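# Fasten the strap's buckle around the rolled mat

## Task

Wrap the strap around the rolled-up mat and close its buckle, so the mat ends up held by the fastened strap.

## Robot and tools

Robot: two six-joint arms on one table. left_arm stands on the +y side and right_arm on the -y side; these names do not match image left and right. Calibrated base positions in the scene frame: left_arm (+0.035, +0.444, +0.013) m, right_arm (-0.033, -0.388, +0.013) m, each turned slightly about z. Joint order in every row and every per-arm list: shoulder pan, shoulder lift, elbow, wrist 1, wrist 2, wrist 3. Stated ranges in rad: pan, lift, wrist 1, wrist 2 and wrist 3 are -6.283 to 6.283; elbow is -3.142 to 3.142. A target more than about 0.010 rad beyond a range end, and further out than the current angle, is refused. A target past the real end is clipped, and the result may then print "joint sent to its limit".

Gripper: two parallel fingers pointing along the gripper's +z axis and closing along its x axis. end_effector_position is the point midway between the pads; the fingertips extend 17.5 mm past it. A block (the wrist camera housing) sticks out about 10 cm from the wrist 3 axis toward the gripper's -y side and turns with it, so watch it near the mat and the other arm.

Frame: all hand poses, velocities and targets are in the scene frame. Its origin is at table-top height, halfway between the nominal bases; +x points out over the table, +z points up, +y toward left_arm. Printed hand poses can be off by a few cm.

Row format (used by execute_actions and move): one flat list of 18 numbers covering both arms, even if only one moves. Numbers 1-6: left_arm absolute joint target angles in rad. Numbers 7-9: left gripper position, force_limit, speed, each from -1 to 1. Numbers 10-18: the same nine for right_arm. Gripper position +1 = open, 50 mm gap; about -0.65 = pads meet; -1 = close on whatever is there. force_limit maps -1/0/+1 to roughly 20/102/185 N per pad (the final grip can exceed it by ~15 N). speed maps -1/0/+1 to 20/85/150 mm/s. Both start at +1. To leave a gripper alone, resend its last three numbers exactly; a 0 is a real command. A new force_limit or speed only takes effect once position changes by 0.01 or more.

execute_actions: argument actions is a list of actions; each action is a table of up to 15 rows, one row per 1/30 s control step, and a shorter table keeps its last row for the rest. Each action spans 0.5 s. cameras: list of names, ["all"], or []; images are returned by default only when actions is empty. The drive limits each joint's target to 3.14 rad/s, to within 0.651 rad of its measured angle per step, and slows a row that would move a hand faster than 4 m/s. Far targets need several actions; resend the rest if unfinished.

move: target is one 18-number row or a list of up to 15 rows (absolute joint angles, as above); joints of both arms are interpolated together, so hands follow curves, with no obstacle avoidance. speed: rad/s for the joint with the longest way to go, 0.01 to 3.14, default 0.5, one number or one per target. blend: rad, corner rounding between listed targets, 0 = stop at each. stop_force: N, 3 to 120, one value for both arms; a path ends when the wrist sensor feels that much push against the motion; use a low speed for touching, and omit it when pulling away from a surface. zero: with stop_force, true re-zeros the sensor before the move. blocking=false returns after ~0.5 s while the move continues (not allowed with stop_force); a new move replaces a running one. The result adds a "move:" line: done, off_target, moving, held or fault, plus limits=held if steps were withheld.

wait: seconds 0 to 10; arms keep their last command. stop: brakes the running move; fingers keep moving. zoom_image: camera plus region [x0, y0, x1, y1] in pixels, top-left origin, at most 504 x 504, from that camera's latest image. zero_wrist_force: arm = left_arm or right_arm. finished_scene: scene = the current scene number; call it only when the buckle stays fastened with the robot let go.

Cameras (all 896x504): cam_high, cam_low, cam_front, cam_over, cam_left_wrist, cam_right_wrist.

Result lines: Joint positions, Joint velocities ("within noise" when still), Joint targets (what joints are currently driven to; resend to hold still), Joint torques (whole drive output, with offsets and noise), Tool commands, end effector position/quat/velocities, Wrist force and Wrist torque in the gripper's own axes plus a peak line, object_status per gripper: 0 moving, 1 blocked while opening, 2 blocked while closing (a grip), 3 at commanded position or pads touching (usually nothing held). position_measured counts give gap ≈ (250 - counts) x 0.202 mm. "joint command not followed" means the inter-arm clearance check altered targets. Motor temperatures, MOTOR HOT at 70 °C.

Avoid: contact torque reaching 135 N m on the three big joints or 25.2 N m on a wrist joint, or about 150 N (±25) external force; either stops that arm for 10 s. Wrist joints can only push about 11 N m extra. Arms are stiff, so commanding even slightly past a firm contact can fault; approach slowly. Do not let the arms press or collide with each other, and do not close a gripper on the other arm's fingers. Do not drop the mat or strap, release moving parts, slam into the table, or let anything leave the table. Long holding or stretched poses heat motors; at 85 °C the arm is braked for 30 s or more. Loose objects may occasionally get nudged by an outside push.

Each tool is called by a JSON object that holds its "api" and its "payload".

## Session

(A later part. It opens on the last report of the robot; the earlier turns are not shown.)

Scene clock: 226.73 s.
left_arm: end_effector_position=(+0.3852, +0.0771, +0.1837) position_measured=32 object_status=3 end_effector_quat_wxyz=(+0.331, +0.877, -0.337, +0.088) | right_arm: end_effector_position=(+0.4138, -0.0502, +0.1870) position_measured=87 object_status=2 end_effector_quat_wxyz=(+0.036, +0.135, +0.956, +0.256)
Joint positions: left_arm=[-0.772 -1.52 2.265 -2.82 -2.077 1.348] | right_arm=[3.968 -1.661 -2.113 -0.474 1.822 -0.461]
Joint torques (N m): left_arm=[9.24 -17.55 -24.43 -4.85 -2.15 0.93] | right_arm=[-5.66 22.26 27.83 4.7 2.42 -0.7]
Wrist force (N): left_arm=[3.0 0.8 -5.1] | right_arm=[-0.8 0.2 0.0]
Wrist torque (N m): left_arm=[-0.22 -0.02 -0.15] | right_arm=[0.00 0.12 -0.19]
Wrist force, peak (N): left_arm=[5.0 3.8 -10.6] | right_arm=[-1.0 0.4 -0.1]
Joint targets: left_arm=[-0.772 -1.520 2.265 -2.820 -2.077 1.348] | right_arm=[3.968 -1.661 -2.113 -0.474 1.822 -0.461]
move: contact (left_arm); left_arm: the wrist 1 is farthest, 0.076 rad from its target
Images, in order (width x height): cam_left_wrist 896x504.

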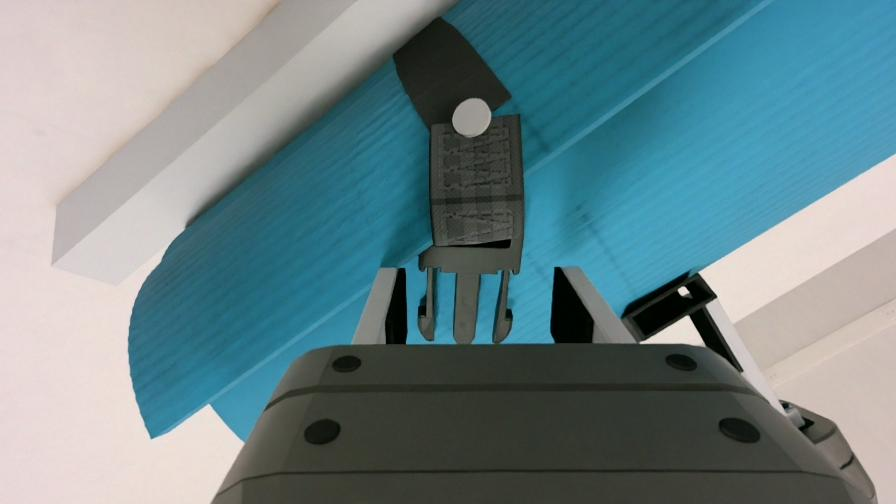

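{"api": "move", "payload": {"target": [[-0.7376,-1.5705,2.2522,-2.7403,-2.0932,1.3826,0.9,-0.5,-0.5,3.9679,-1.6606,-2.1132,-0.4744,1.8223,-0.4614,-1,-0.5,-1],[-0.7693,-1.5582,2.2602,-2.7765,-2.0781,0.9142,0.9,-0.5,-0.5,3.9679,-1.6606,-2.1132,-0.4744,1.8223,-0.4614,-1,-0.5,-1]], "speed": 0.4}}

{"api": "move", "payload": {"target": [-0.8116,-1.4750,2.2699,-2.8893,-2.0572,0.8721,0.9,-0.5,-0.5,3.9679,-1.6606,-2.1132,-0.4744,1.8223,-0.4614,-1,-0.5,-1], "speed": 0.08, "stop_force": 6, "cameras": ["cam_left_wrist"]}}

{"api": "zoom_image", "payload": {"camera": "cam_left_wrist", "region": [340, 80, 620, 350]}}

Scene clock: 252.03 s.
left_arm: end_effector_position=(+0.3823, +0.0816, +0.1966) position_measured=18 object_status=3 end_effector_quat_wxyz=(+0.342, +0.929, -0.140, +0.015) | right_arm: end_effector_position=(+0.4138, -0.0502, +0.1870) position_measured=87 object_status=2 end_effector_quat_wxyz=(+0.036, +0.135, +0.956, +0.256)
Joint positions: left_arm=[-0.769 -1.558 2.26 -2.777 -2.078 0.914] | right_arm=[3.968 -1.661 -2.113 -0.474 1.822 -0.461]
Joint torques (N m): left_arm=[8.13 -24.8 -20.5 -1.54 -2.17 -0.69] | right_arm=[-5.26 18.5 27.36 4.91 2.43 -0.52]
Wrist force (N): left_arm=[-0.5 -1.8 1.0] | right_arm=[-0.8 0.1 -0.2]
Wrist torque (N m): left_arm=[-0.26 0.13 -0.20] | right_arm=[-0.01 0.12 -0.20]
Wrist force, peak (N): left_arm=[3.2 1.1 -5.5] | right_arm=[-1.0 0.1 -0.1]
Joint targets: left_arm=[-0.769 -1.558 2.260 -2.776 -2.078 0.914] | right_arm=[3.968 -1.661 -2.113 -0.474 1.822 -0.461]
move: done

Scene clock: 254.53 s.
left_arm: end_effector_position=(+0.3799, +0.0592, +0.1698) position_measured=18 object_status=3 end_effector_quat_wxyz=(+0.342, +0.929, -0.139, +0.015) | right_arm: end_effector_position=(+0.4138, -0.0502, +0.1870) position_measured=87 object_status=2 end_effector_quat_wxyz=(+0.036, +0.135, +0.956, +0.256)
Joint positions: left_arm=[-0.812 -1.475 2.27 -2.889 -2.057 0.872] | right_arm=[3.968 -1.661 -2.113 -0.474 1.822 -0.461]
Joint torques (N m): left_arm=[9.03 -34.65 -24.47 -1.41 -2.48 2.43] | right_arm=[-5.11 16.83 27.95 5.11 2.53 -0.57]
Wrist force (N): left_arm=[-0.4 -1.6 0.9] | right_arm=[-0.9 0.2 -0.2]
Wrist torque (N m): left_arm=[-0.23 0.12 -0.08] | right_arm=[-0.01 0.13 -0.19]
Wrist force, peak (N): left_arm=[-0.6 -2.0 1.0] | right_arm=[-0.9 0.3 -0.3]
Joint targets: left_arm=[-0.812 -1.475 2.270 -2.889 -2.057 0.872] | right_arm=[3.968 -1.661 -2.113 -0.474 1.822 -0.461]
move: done
Images, in order (width x height): cam_left_wrist 896x504.

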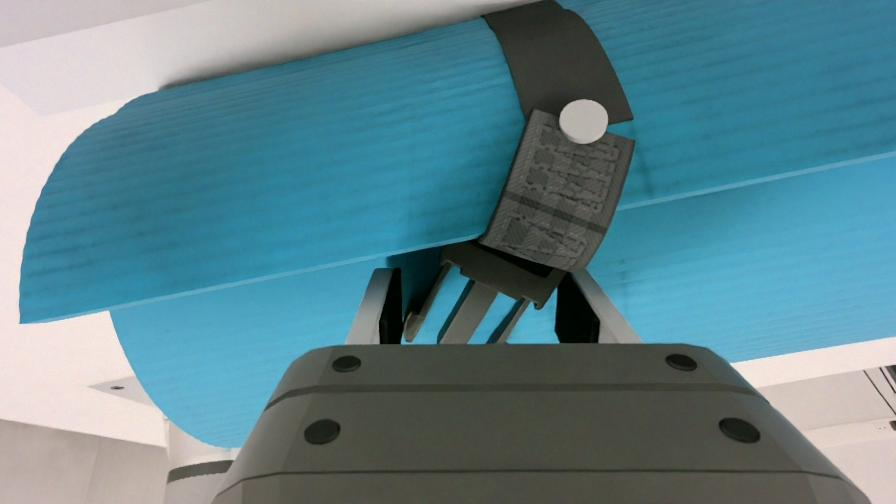

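Scaled by 1.800.

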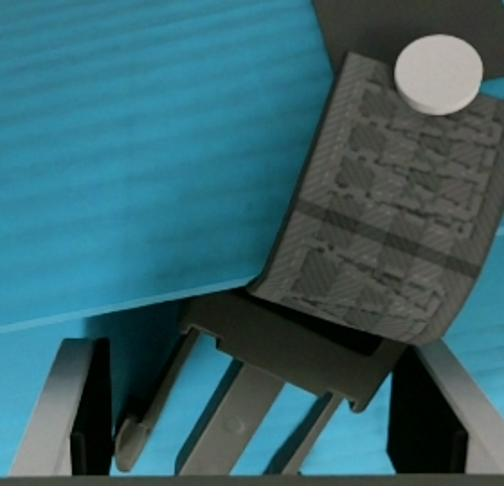

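{"api": "move", "payload": {"target": [-0.7518,-1.4064,2.1787,-2.8382,-2.0865,0.7394,0.9,-0.5,-0.5,3.9679,-1.6606,-2.1132,-0.4744,1.8223,-0.4614,-1,-0.5,-1], "speed": 0.06, "stop_force": 15, "cameras": ["cam_left_wrist","cam_over"]}}

{"api": "zoom_image", "payload": {"camera": "cam_left_wrist", "region": [340, 80, 620, 350]}}

Scene clock: 279.90 s.
left_arm: end_effector_position=(+0.4177, +0.0549, +0.1698) position_measured=18 object_status=3 end_effector_quat_wxyz=(+0.342, +0.938, -0.049, -0.018) | right_arm: end_effector_position=(+0.4138, -0.0502, +0.1870) position_measured=87 object_status=2 end_effector_quat_wxyz=(+0.036, +0.135, +0.956, +0.256)
Joint positions: left_arm=[-0.752 -1.406 2.179 -2.838 -2.087 0.739] | right_arm=[3.968 -1.661 -2.113 -0.474 1.822 -0.461]
Joint torques (N m): left_arm=[-7.78 -38.24 -13.59 -6.01 0.68 2.43] | right_arm=[-5.32 17.02 27.66 4.92 2.57 -0.53]
Wrist force (N): left_arm=[-0.6 -1.8 1.0] | right_arm=[-0.7 0.3 -0.2]
Wrist torque (N m): left_arm=[-0.24 0.16 -0.11] | right_arm=[-0.01 0.10 -0.20]
Wrist force, peak (N): left_arm=[-0.9 -1.9 1.2] | right_arm=[-0.9 0.5 -0.2]
Joint targets: left_arm=[-0.752 -1.406 2.179 -2.838 -2.087 0.739] | right_arm=[3.968 -1.661 -2.113 -0.474 1.822 -0.461]
move: done
Images, in order (width x height): cam_over 896x504, cam_left_wrist 896x504.

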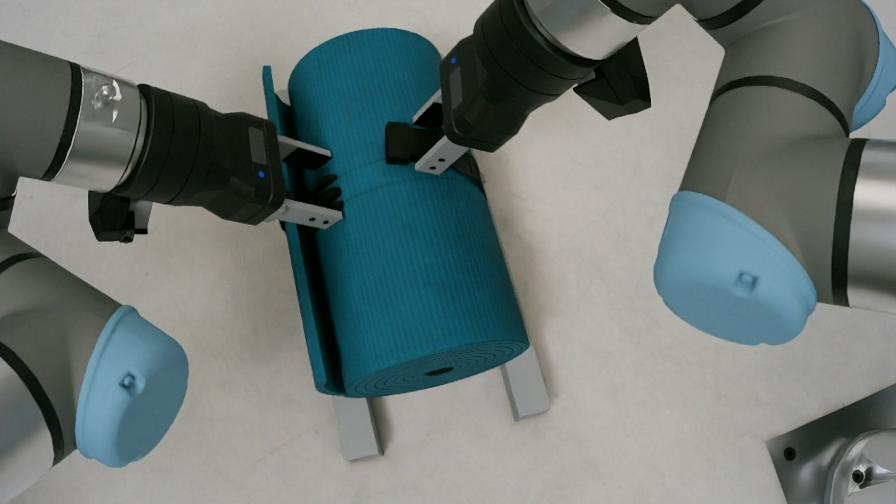

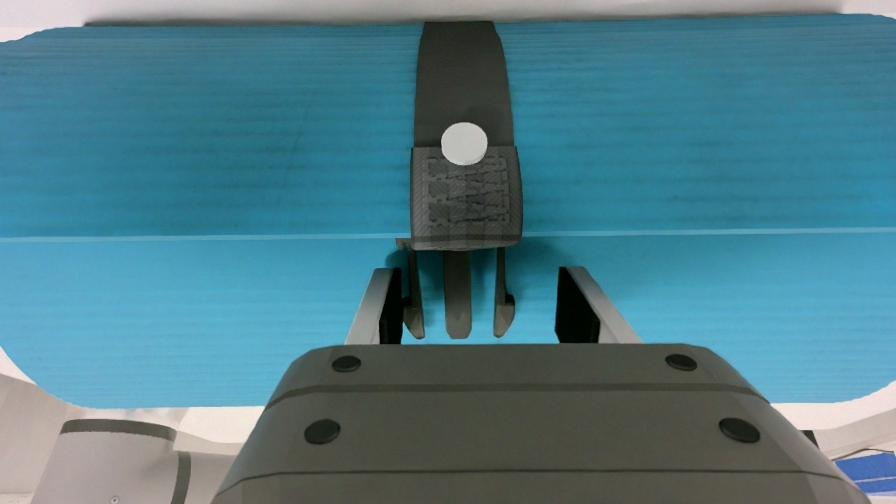

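Scaled by 1.800.

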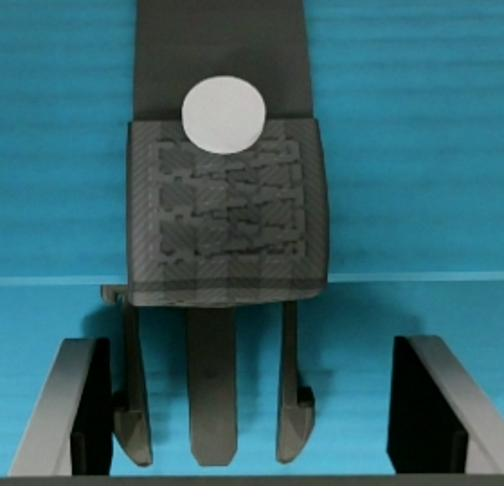

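{"api": "move", "payload": {"target": [-0.7529,-1.4036,2.1979,-2.8607,-2.086,0.7384,0.9,-0.5,-0.5,3.9679,-1.6606,-2.1132,-0.4744,1.8223,-0.4614,-1,-0.5,-1], "speed": 0.04, "stop_force": 7, "cameras": ["cam_left_wrist"]}}

{"api": "zoom_image", "payload": {"camera": "cam_left_wrist", "region": [340, 80, 620, 350]}}

Scene clock: 288.17 s.
left_arm: end_effector_position=(+0.4140, +0.0580, +0.1635) position_measured=18 object_status=3 end_effector_quat_wxyz=(+0.342, +0.938, -0.050, -0.018) | right_arm: end_effector_position=(+0.4138, -0.0502, +0.1870) position_measured=87 object_status=2 end_effector_quat_wxyz=(+0.036, +0.135, +0.956, +0.256)
Joint positions: left_arm=[-0.753 -1.404 2.198 -2.861 -2.086 0.738] | right_arm=[3.968 -1.661 -2.113 -0.474 1.822 -0.461]
Joint torques (N m): left_arm=[-3.5 -30.94 -26.44 -1.22 0.31 -1.63] | right_arm=[-4.97 16.8 27.35 4.83 2.48 -0.4]
Wrist force (N): left_arm=[-0.7 -1.6 1.1] | right_arm=[-0.7 0.1 -0.2]
Wrist torque (N m): left_arm=[-0.21 0.17 -0.08] | right_arm=[-0.02 0.10 -0.19]
Wrist force, peak (N): left_arm=[-0.8 -1.9 1.2] | right_arm=[-0.9 0.5 -0.2]
Joint targets: left_arm=[-0.753 -1.404 2.198 -2.861 -2.086 0.738] | right_arm=[3.968 -1.661 -2.113 -0.474 1.822 -0.461]
move: done
Images, in order (width x height): cam_left_wrist 896x504.

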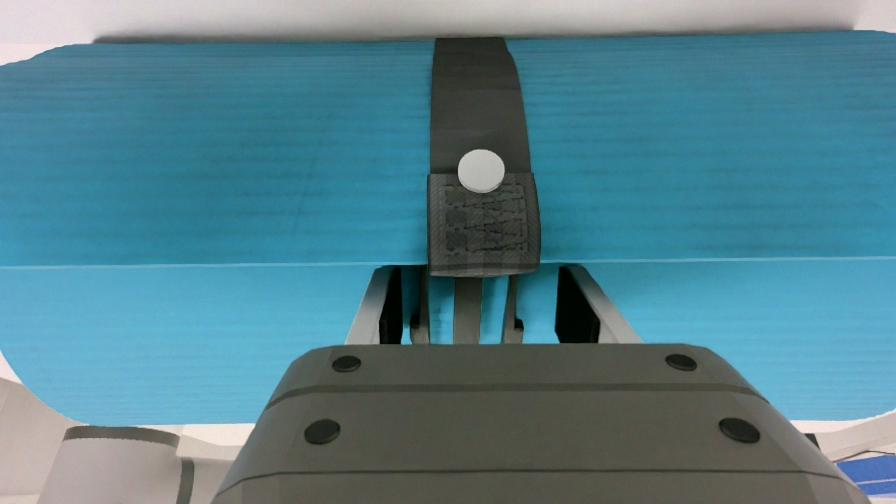

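Scaled by 1.800.

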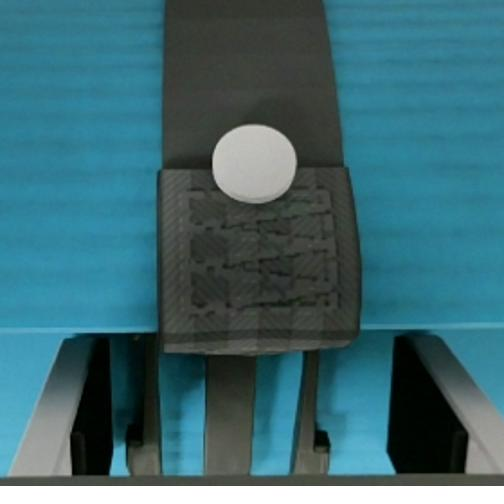

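{"api": "move", "payload": {"target": [-0.7529,-1.4036,2.1979,-2.8607,-2.086,0.7384,-1,-0.5,-1,3.9679,-1.6606,-2.1132,-0.4744,1.8223,-0.4614,-1,-0.5,-1], "cameras": ["cam_left_wrist","cam_over","cam_front"]}}

{"api": "zoom_image", "payload": {"camera": "cam_left_wrist", "region": [340, 80, 620, 350]}}

{"api": "zoom_image", "payload": {"camera": "cam_over", "region": [250, 90, 502, 260]}}

Scene clock: 292.23 s.
left_arm: end_effector_position=(+0.4140, +0.0580, +0.1636) position_measured=131 object_status=2 end_effector_quat_wxyz=(+0.342, +0.938, -0.050, -0.018) | right_arm: end_effector_position=(+0.4138, -0.0502, +0.1870) position_measured=87 object_status=2 end_effector_quat_wxyz=(+0.036, +0.135, +0.956, +0.256)
Joint positions: left_arm=[-0.753 -1.404 2.198 -2.861 -2.086 0.738] | right_arm=[3.968 -1.661 -2.113 -0.474 1.822 -0.461]
Joint torques (N m): left_arm=[4.67 -32.05 -26.13 -1.38 -2.49 2.06] | right_arm=[-5.07 16.85 27.48 4.74 2.46 -0.31]
Wrist force (N): left_arm=[-0.6 -1.5 1.2] | right_arm=[-0.8 0.3 -0.3]
Wrist torque (N m): left_arm=[-0.22 0.16 -0.09] | right_arm=[0.00 0.12 -0.19]
Wrist force, peak (N): left_arm=[-0.7 -1.9 1.2] | right_arm=[-0.9 0.4 -0.2]
Joint targets: left_arm=[-0.753 -1.404 2.198 -2.861 -2.086 0.738] | right_arm=[3.968 -1.661 -2.113 -0.474 1.822 -0.461]
move: done
Images, in order (width x height): cam_front 896x504, cam_over 896x504, cam_left_wrist 896x504.

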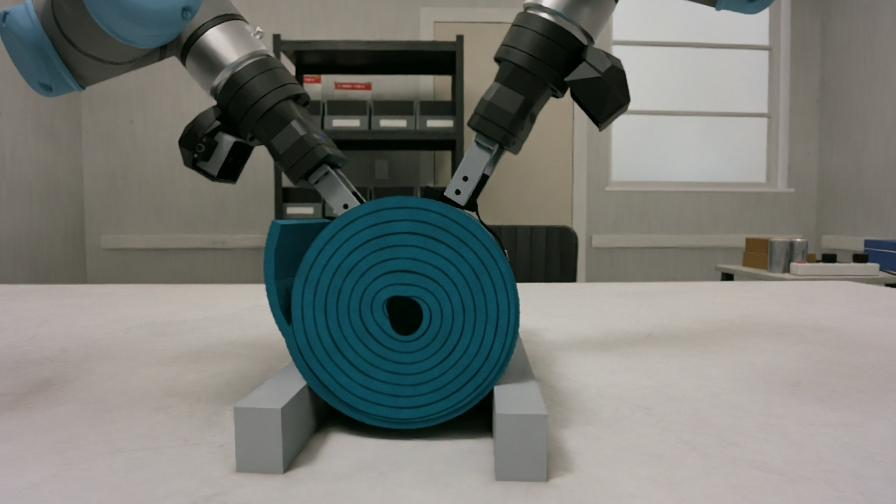

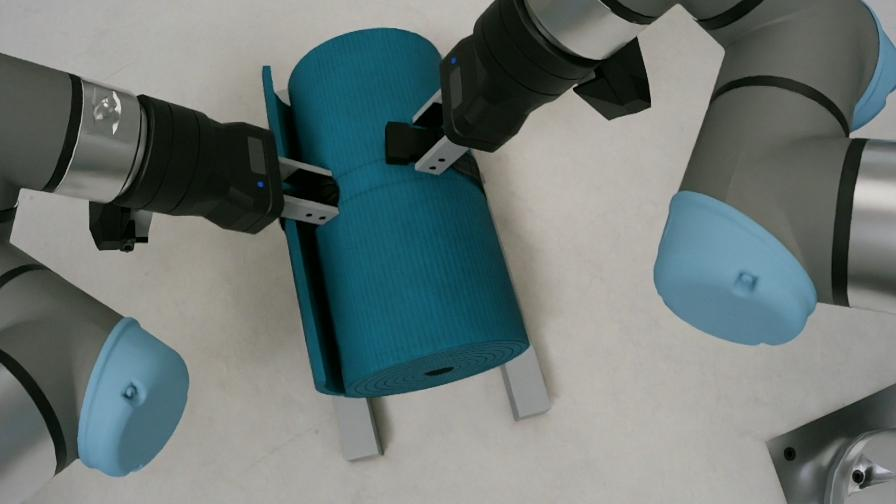

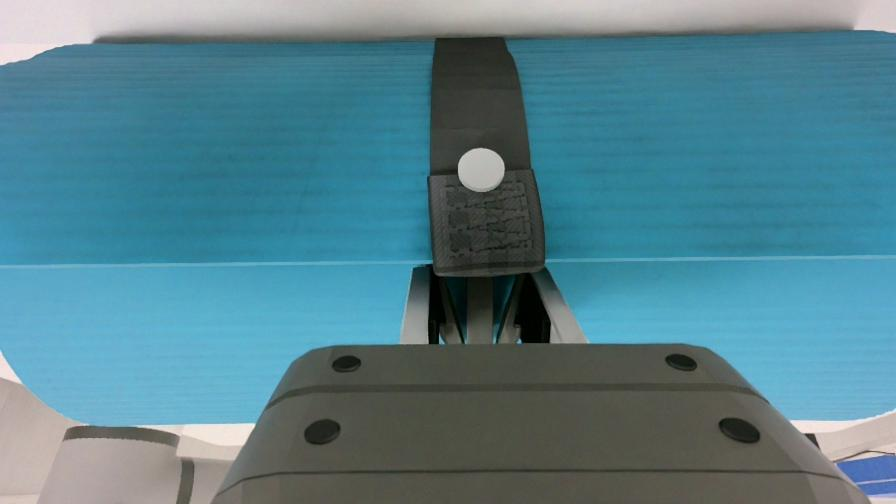

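Scaled by 1.800.

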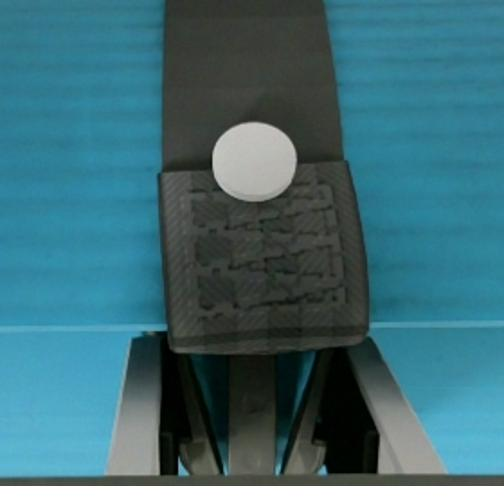

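Scaled by 2.000.

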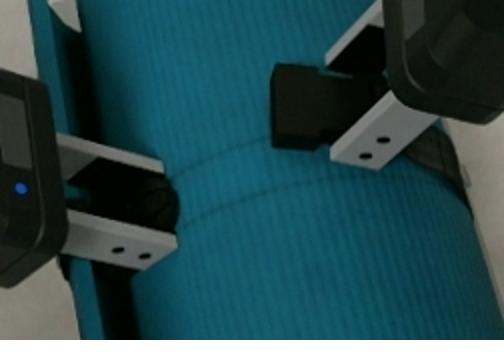

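{"api": "move", "payload": {"target": [[-0.7529,-1.4036,2.1979,-2.8607,-2.086,0.7384,0.9,-0.5,-0.5,3.9679,-1.6606,-2.1132,-0.4744,1.8223,-0.4614,-1,-0.5,-1],[-0.7106,-1.4868,2.1882,-2.7479,-2.1069,0.7805,0.9,-0.5,-0.5,3.9679,-1.6606,-2.1132,-0.4744,1.8223,-0.4614,-1,-0.5,-1],[-0.9211,-1.4957,1.9211,-2.1569,-1.7057,0.6923,0.9,-0.5,-0.5,3.9679,-1.6606,-2.1132,-0.4744,1.8223,-0.4614,-1,-0.5,-1]], "speed": 0.3, "cameras": ["cam_left_wrist","cam_over"]}}

{"api": "zoom_image", "payload": {"camera": "cam_left_wrist", "region": [340, 80, 620, 350]}}

Scene clock: 331.20 s.
left_arm: end_effector_position=(+0.4141, +0.0620, +0.1997) position_measured=18 object_status=3 end_effector_quat_wxyz=(+0.104, +0.993, -0.052, -0.006) | right_arm: end_effector_position=(+0.4138, -0.0502, +0.1870) position_measured=87 object_status=2 end_effector_quat_wxyz=(+0.036, +0.135, +0.956, +0.256)
Joint positions: left_arm=[-0.921 -1.496 1.921 -2.157 -1.706 0.692] | right_arm=[3.968 -1.661 -2.113 -0.474 1.822 -0.461]
Joint torques (N m): left_arm=[8.44 -32.68 -18.5 -4.1 -0.89 2.48] | right_arm=[-4.84 17.21 27.23 4.72 2.46 -0.2]
Wrist force (N): left_arm=[-0.3 -0.6 0.2] | right_arm=[-0.6 0.3 -0.2]
Wrist torque (N m): left_arm=[-0.06 0.04 0.00] | right_arm=[0.00 0.08 -0.19]
Wrist force, peak (N): left_arm=[-0.8 -1.9 2.5] | right_arm=[-0.9 0.3 -0.2]
Joint targets: left_arm=[-0.921 -1.496 1.921 -2.157 -1.706 0.692] | right_arm=[3.968 -1.661 -2.113 -0.474 1.822 -0.461]
move: done
Images, in order (width x height): cam_over 896x504, cam_left_wrist 896x504.

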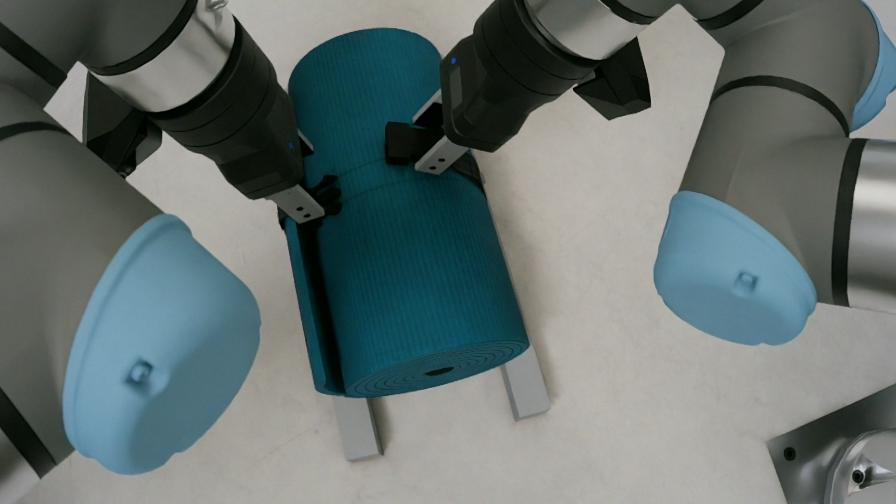

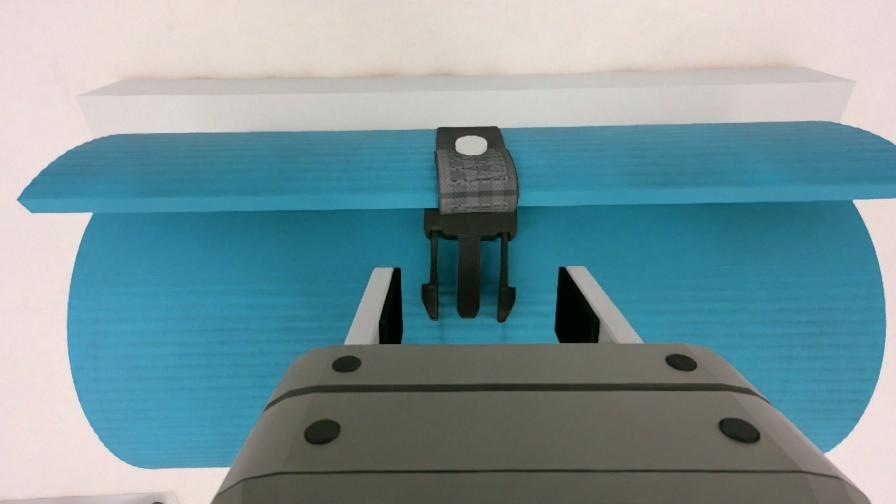

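Scaled by 1.800.

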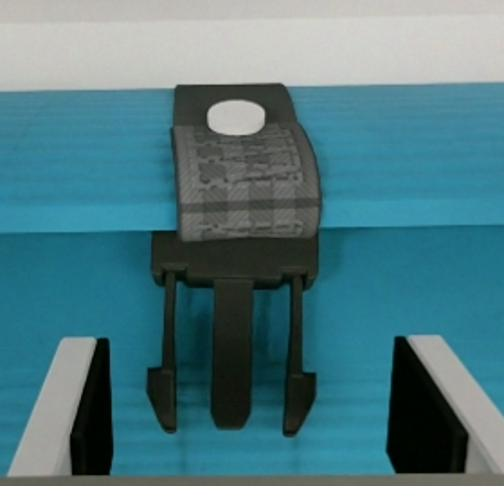

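{"api": "move", "payload": {"target": [-0.9244,-1.4452,1.9803,-2.2669,-1.7052,0.6888,0.9,-0.5,-0.5,3.9679,-1.6606,-2.1132,-0.4744,1.8223,-0.4614,-1,-0.5,-1], "speed": 0.06, "stop_force": 6, "cameras": ["cam_left_wrist"]}}

{"api": "zoom_image", "payload": {"camera": "cam_left_wrist", "region": [340, 80, 620, 350]}}

Scene clock: 342.77 s.
left_arm: end_effector_position=(+0.4141, +0.0597, +0.1650) position_measured=18 object_status=3 end_effector_quat_wxyz=(+0.104, +0.993, -0.052, -0.006) | right_arm: end_effector_position=(+0.4138, -0.0502, +0.1870) position_measured=87 object_status=2 end_effector_quat_wxyz=(+0.036, +0.135, +0.956, +0.256)
Joint positions: left_arm=[-0.924 -1.452 1.972 -2.252 -1.705 0.689] | right_arm=[3.968 -1.661 -2.113 -0.474 1.822 -0.461]
Joint torques (N m): left_arm=[5.79 -34.29 -26.78 -4.51 -0.21 2.21] | right_arm=[-4.5 17.22 27.3 4.82 2.58 -0.23]
Wrist force (N): left_arm=[-0.3 -1.7 -7.4] | right_arm=[-0.5 0.3 -0.1]
Wrist torque (N m): left_arm=[-0.14 0.24 -0.02] | right_arm=[0.01 0.11 -0.19]
Wrist force, peak (N): left_arm=[-3.8 -2.7 -23.7] | right_arm=[-0.8 0.3 -0.3]
Joint targets: left_arm=[-0.924 -1.452 1.972 -2.252 -1.705 0.689] | right_arm=[3.968 -1.661 -2.113 -0.474 1.822 -0.461]
move: contact (left_arm); left_arm: the wrist 1 is farthest, 0.015 rad from its target
Images, in order (width x height): cam_left_wrist 896x504.

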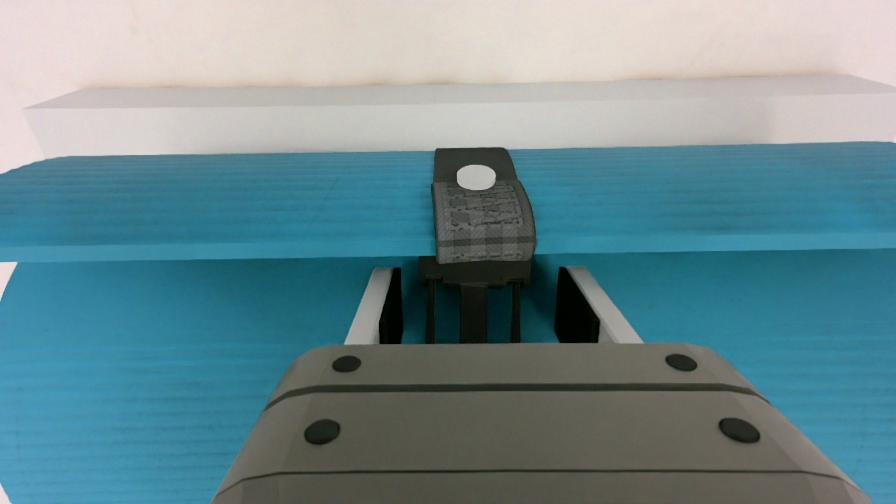

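Scaled by 1.800.

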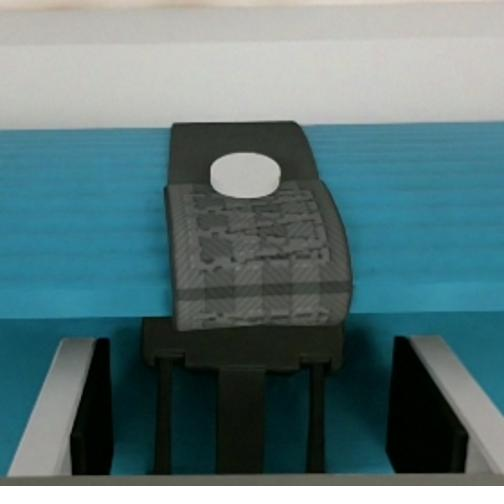

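{"api": "move", "payload": {"target": [-0.8353,-1.4845,2.0815,-2.4715,-1.8636,0.7441,0.9,-0.5,-0.5,3.9679,-1.6606,-2.1132,-0.4744,1.8223,-0.4614,-1,-0.5,-1], "speed": 0.2}}

{"api": "move", "payload": {"target": [-0.8429,-1.4615,2.0905,-2.5058,-1.8613,0.7361,0.9,-0.5,-0.5,3.9679,-1.6606,-2.1132,-0.4744,1.8223,-0.4614,-1,-0.5,-1], "speed": 0.04, "stop_force": 6, "cameras": ["cam_left_wrist"]}}

{"api": "zoom_image", "payload": {"camera": "cam_left_wrist", "region": [340, 80, 620, 350]}}

Scene clock: 361.17 s.
left_arm: end_effector_position=(+0.4156, +0.0695, +0.1713) position_measured=18 object_status=3 end_effector_quat_wxyz=(+0.208, +0.977, -0.052, -0.011) | right_arm: end_effector_position=(+0.4138, -0.0502, +0.1870) position_measured=87 object_status=2 end_effector_quat_wxyz=(+0.036, +0.135, +0.956, +0.256)
Joint positions: left_arm=[-0.835 -1.485 2.082 -2.471 -1.864 0.744] | right_arm=[3.968 -1.661 -2.113 -0.474 1.822 -0.461]
Joint torques (N m): left_arm=[-7.48 -20.37 -29.51 -1.56 0.84 -2.57] | right_arm=[-4.23 16.88 27.3 4.71 2.49 -0.18]
Wrist force (N): left_arm=[-0.6 -1.0 0.8] | right_arm=[-0.4 0.3 -0.1]
Wrist torque (N m): left_arm=[-0.13 0.13 -0.15] | right_arm=[-0.01 0.10 -0.19]
Wrist force, peak (N): left_arm=[-0.5 -1.4 -7.8] | right_arm=[-0.8 0.5 0.0]
Joint targets: left_arm=[-0.835 -1.484 2.082 -2.471 -1.864 0.744] | right_arm=[3.968 -1.661 -2.113 -0.474 1.822 -0.461]
move: done

Scene clock: 363.17 s.
left_arm: end_effector_position=(+0.4151, +0.0645, +0.1602) position_measured=18 object_status=3 end_effector_quat_wxyz=(+0.208, +0.977, -0.051, -0.011) | right_arm: end_effector_position=(+0.4138, -0.0502, +0.1870) position_measured=87 object_status=2 end_effector_quat_wxyz=(+0.036, +0.135, +0.956, +0.256)
Joint positions: left_arm=[-0.843 -1.461 2.091 -2.506 -1.861 0.736] | right_arm=[3.968 -1.661 -2.113 -0.474 1.822 -0.461]
Joint torques (N m): left_arm=[6.61 -37.93 -27.67 -0.93 -1.01 2.21] | right_arm=[-4.14 17.43 27.46 4.75 2.54 -0.06]
Wrist force (N): left_arm=[-0.4 -1.0 0.1] | right_arm=[-0.3 0.5 -0.1]
Wrist torque (N m): left_arm=[-0.13 0.12 -0.04] | right_arm=[0.03 0.07 -0.19]
Wrist force, peak (N): left_arm=[-0.7 -1.1 0.7] | right_arm=[-0.6 0.5 -0.2]
Joint targets: left_arm=[-0.843 -1.462 2.091 -2.506 -1.861 0.736] | right_arm=[3.968 -1.661 -2.113 -0.474 1.822 -0.461]
move: done
Images, in order (width x height): cam_left_wrist 896x504.

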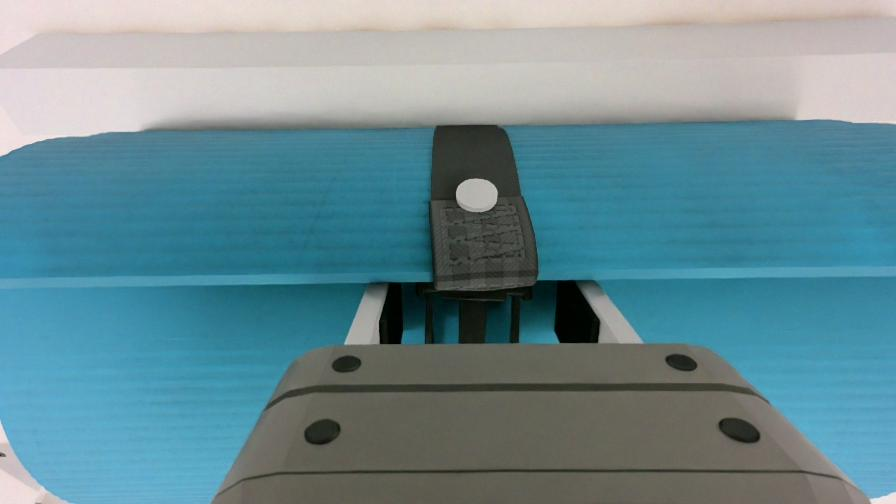

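Scaled by 1.800.

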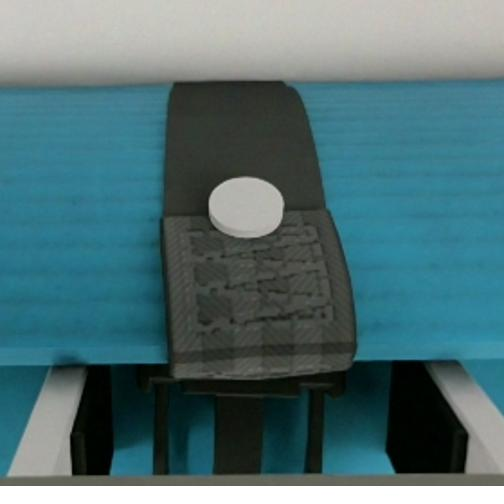

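{"api": "move", "payload": {"target": [-0.8429,-1.4615,2.0905,-2.5058,-1.8613,0.7361,-1,-0.5,-1,3.9679,-1.6606,-2.1132,-0.4744,1.8223,-0.4614,-1,-0.5,-1], "cameras": ["cam_left_wrist"]}}

{"api": "zoom_image", "payload": {"camera": "cam_left_wrist", "region": [340, 80, 620, 350]}}

Scene clock: 366.63 s.
left_arm: end_effector_position=(+0.4150, +0.0645, +0.1602) position_measured=88 object_status=2 end_effector_quat_wxyz=(+0.208, +0.977, -0.051, -0.011) | right_arm: end_effector_position=(+0.4138, -0.0502, +0.1870) position_measured=87 object_status=2 end_effector_quat_wxyz=(+0.036, +0.135, +0.956, +0.256)
Joint positions: left_arm=[-0.843 -1.462 2.09 -2.506 -1.861 0.736] | right_arm=[3.968 -1.661 -2.113 -0.474 1.822 -0.461]
Joint torques (N m): left_arm=[6.7 -36.55 -28.44 -1.66 -2.1 2.08] | right_arm=[-4.09 17.63 27.67 4.64 2.38 -0.01]
Wrist force (N): left_arm=[-0.6 -0.9 0.6] | right_arm=[-0.5 0.3 -0.1]
Wrist torque (N m): left_arm=[-0.11 0.11 -0.04] | right_arm=[-0.01 0.11 -0.19]
Wrist force, peak (N): left_arm=[-0.7 -1.1 0.6] | right_arm=[-0.6 0.4 -0.3]
Joint targets: left_arm=[-0.843 -1.462 2.091 -2.506 -1.861 0.736] | right_arm=[3.968 -1.661 -2.113 -0.474 1.822 -0.461]
move: done
Images, in order (width x height): cam_left_wrist 896x504.

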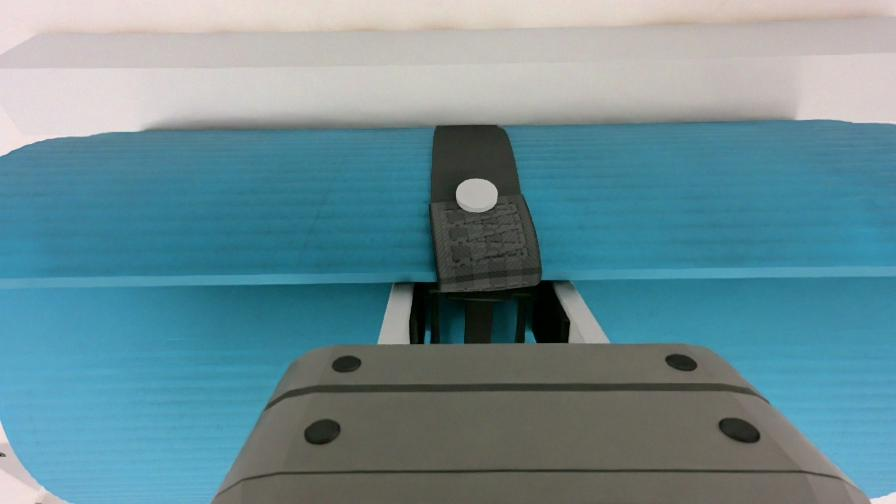

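Scaled by 1.800.

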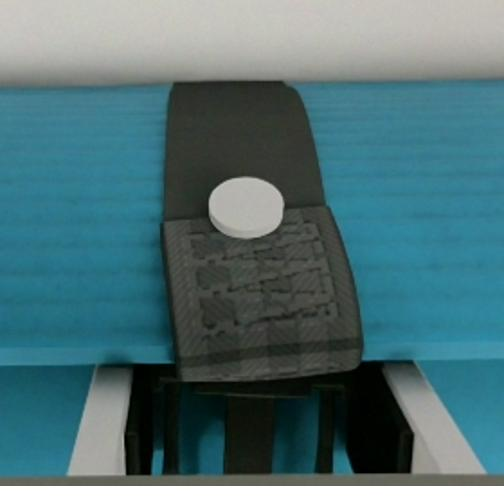

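{"api": "move", "payload": {"target": [-0.8429,-1.4615,2.0905,-2.5058,-1.8613,0.7361,-1,-0.5,-1,3.982,-1.6479,-2.0457,-0.6710,1.8401,-0.6332,-1,-0.5,-1], "speed": 0.1, "stop_force": 25, "cameras": ["cam_right_wrist","cam_left_wrist","cam_over"]}}

{"api": "zoom_image", "payload": {"camera": "cam_right_wrist", "region": [330, 180, 610, 380]}}

{"api": "zoom_image", "payload": {"camera": "cam_over", "region": [250, 90, 502, 260]}}

Scene clock: 402.00 s.
left_arm: end_effector_position=(+0.4150, +0.0645, +0.1602) position_measured=88 object_status=2 end_effector_quat_wxyz=(+0.208, +0.977, -0.051, -0.011) | right_arm: end_effector_position=(+0.3985, -0.0482, +0.1925) position_measured=87 object_status=2 end_effector_quat_wxyz=(+0.012, +0.052, +0.975, +0.216)
Joint positions: left_arm=[-0.843 -1.462 2.09 -2.506 -1.861 0.736] | right_arm=[3.982 -1.648 -2.046 -0.671 1.84 -0.633]
Joint torques (N m): left_arm=[6.98 -36.54 -27.82 -2.39 -2.01 1.93] | right_arm=[-5.84 17.18 13.13 3.13 -1.66 1.56]
Wrist force (N): left_arm=[-0.5 -1.0 0.5] | right_arm=[-0.8 -1.0 1.0]
Wrist torque (N m): left_arm=[-0.12 0.09 -0.04] | right_arm=[0.00 0.04 -0.10]
Wrist force, peak (N): left_arm=[-0.7 -1.2 0.6] | right_arm=[-0.9 -1.0 1.1]
Joint targets: left_arm=[-0.843 -1.462 2.091 -2.506 -1.861 0.736] | right_arm=[3.982 -1.648 -2.046 -0.671 1.840 -0.633]
move: done
Images, in order (width x height): cam_over 896x504, cam_left_wrist 896x504, cam_right_wrist 896x504.

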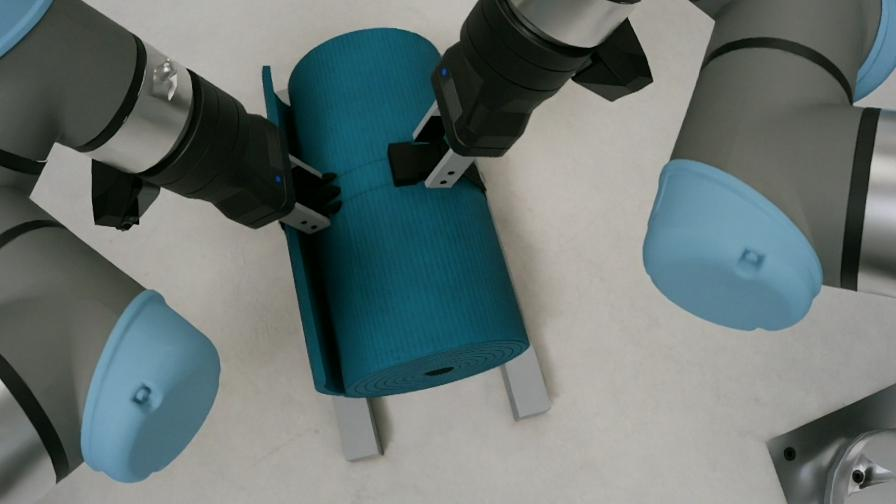

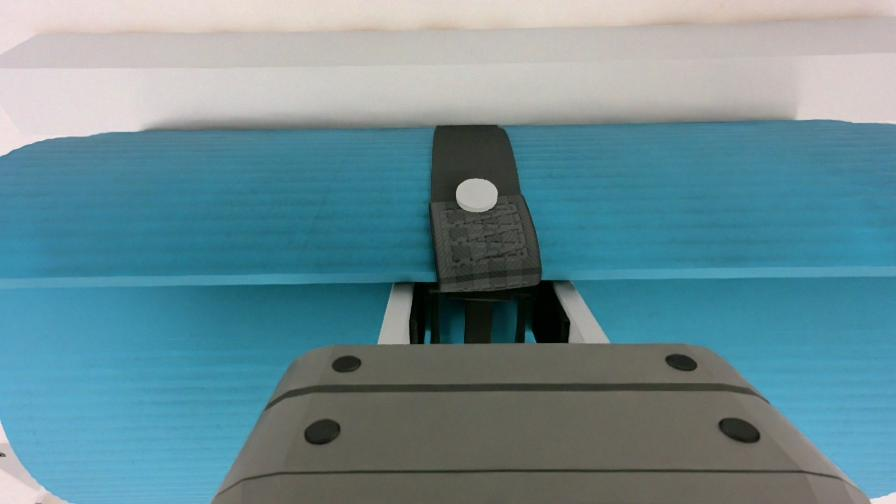

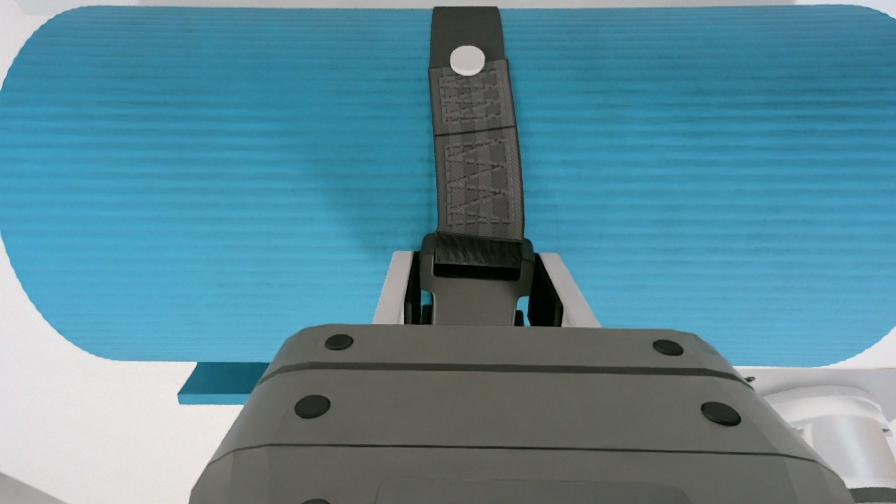

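Scaled by 1.800.

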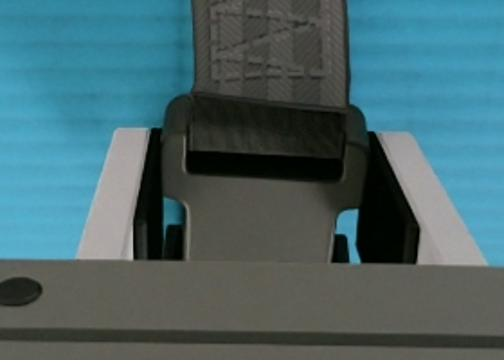

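Scaled by 2.000.

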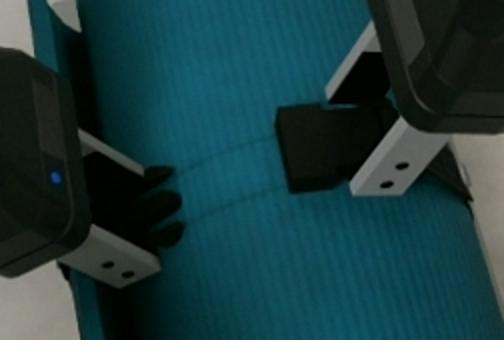

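{"api": "move", "payload": {"target": [-0.8659,-1.4740,2.0430,-2.4522,-1.8543,0.7133,-1,-0.5,-1,3.982,-1.6479,-2.0457,-0.6710,1.8401,-0.6332,-1,-0.5,-1], "speed": 0.05, "stop_force": 40, "cameras": ["cam_right_wrist","cam_left_wrist","cam_over","cam_front","cam_high"]}}

{"api": "zoom_image", "payload": {"camera": "cam_over", "region": [250, 90, 502, 260]}}

{"api": "zoom_image", "payload": {"camera": "cam_front", "region": [260, 140, 540, 280]}}

{"api": "zoom_image", "payload": {"camera": "cam_high", "region": [390, 130, 530, 330]}}

Scene clock: 414.33 s.
left_arm: end_effector_position=(+0.4134, +0.0494, +0.1808) position_measured=88 object_status=2 end_effector_quat_wxyz=(+0.208, +0.977, -0.051, -0.011) | right_arm: end_effector_position=(+0.3985, -0.0482, +0.1924) position_measured=87 object_status=2 end_effector_quat_wxyz=(+0.012, +0.052, +0.975, +0.216)
Joint positions: left_arm=[-0.866 -1.474 2.043 -2.452 -1.854 0.713] | right_arm=[3.982 -1.648 -2.046 -0.671 1.84 -0.633]
Joint torques (N m): left_arm=[9.38 -23.11 -15.32 -6.08 -2.22 2.54] | right_arm=[-5.37 16.05 12.76 2.76 -1.65 1.58]
Wrist force (N): left_arm=[-0.5 -1.0 0.4] | right_arm=[-0.9 -0.9 0.7]
Wrist torque (N m): left_arm=[-0.13 0.10 -0.04] | right_arm=[-0.01 0.06 -0.10]
Wrist force, peak (N): left_arm=[-0.4 -1.5 0.7] | right_arm=[-1.0 -1.2 1.0]
Joint targets: left_arm=[-0.866 -1.474 2.043 -2.452 -1.854 0.713] | right_arm=[3.982 -1.648 -2.046 -0.671 1.840 -0.633]
move: done
Images, in order (width x height): cam_high 896x504, cam_front 896x504, cam_over 896x504, cam_left_wrist 896x504, cam_right_wrist 896x504.

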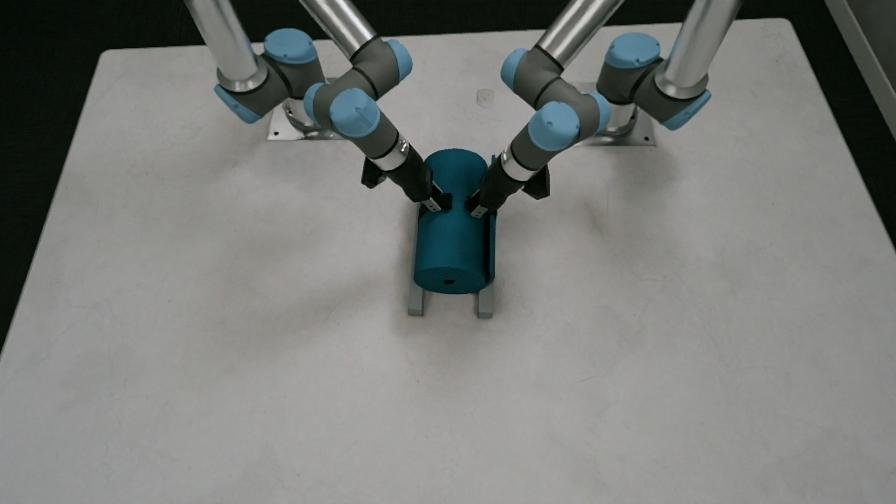

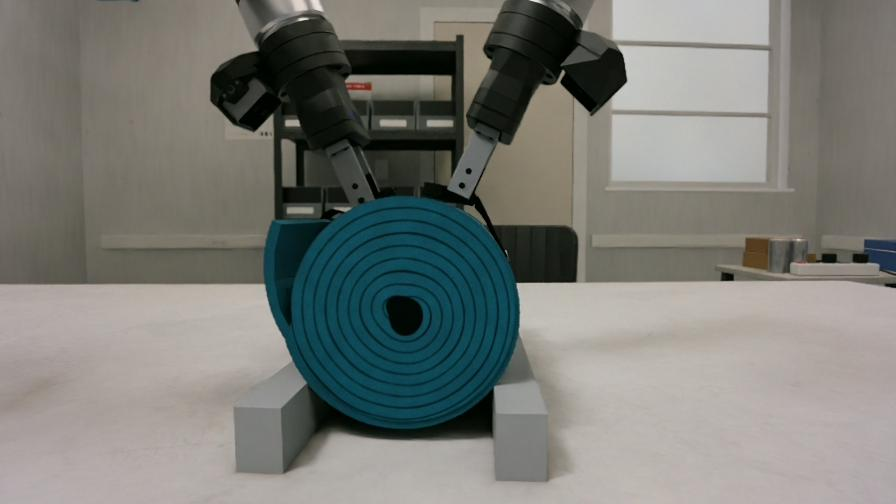

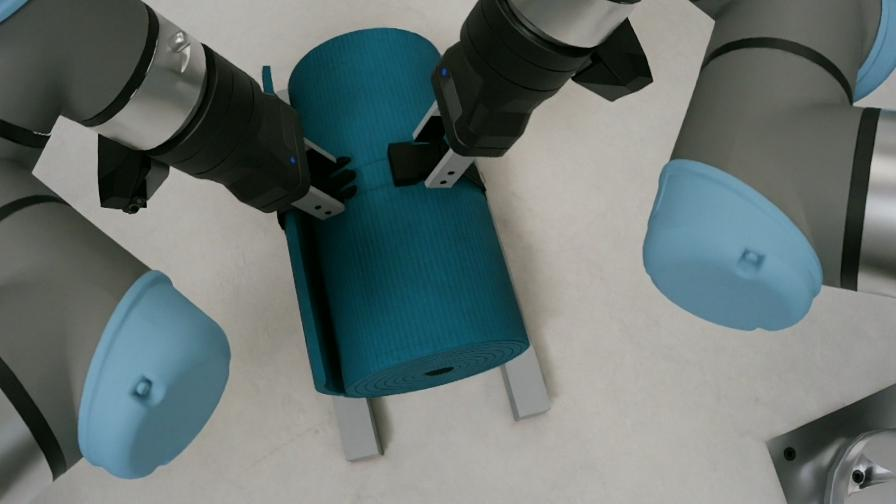

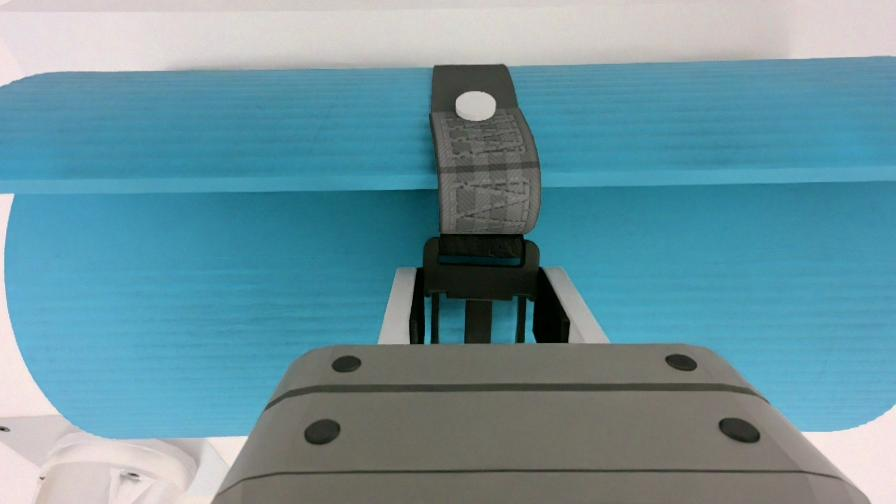

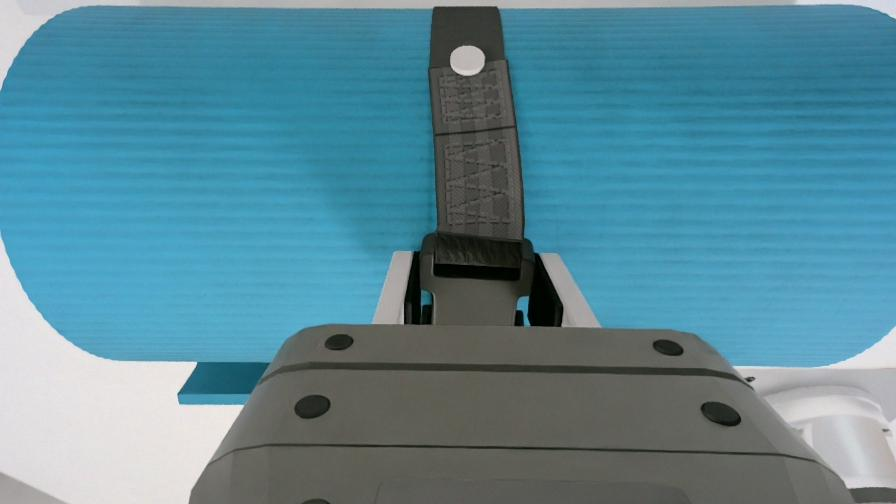

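Scaled by 2.000.

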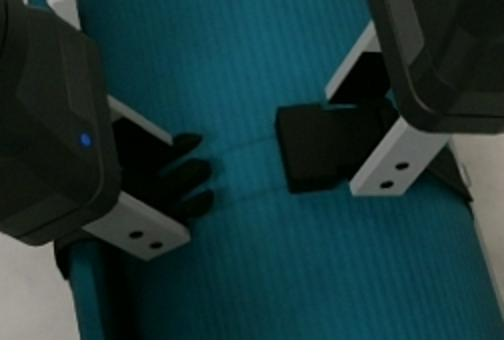

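Scaled by 1.800.

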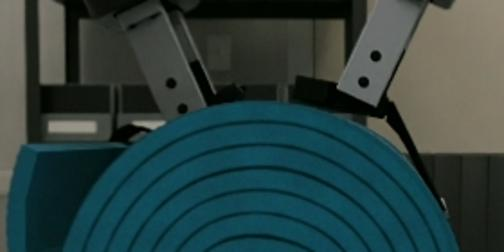

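Scaled by 2.520.

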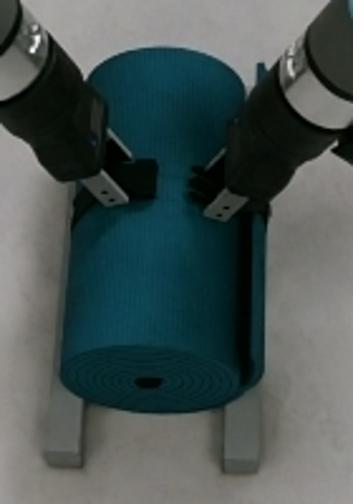

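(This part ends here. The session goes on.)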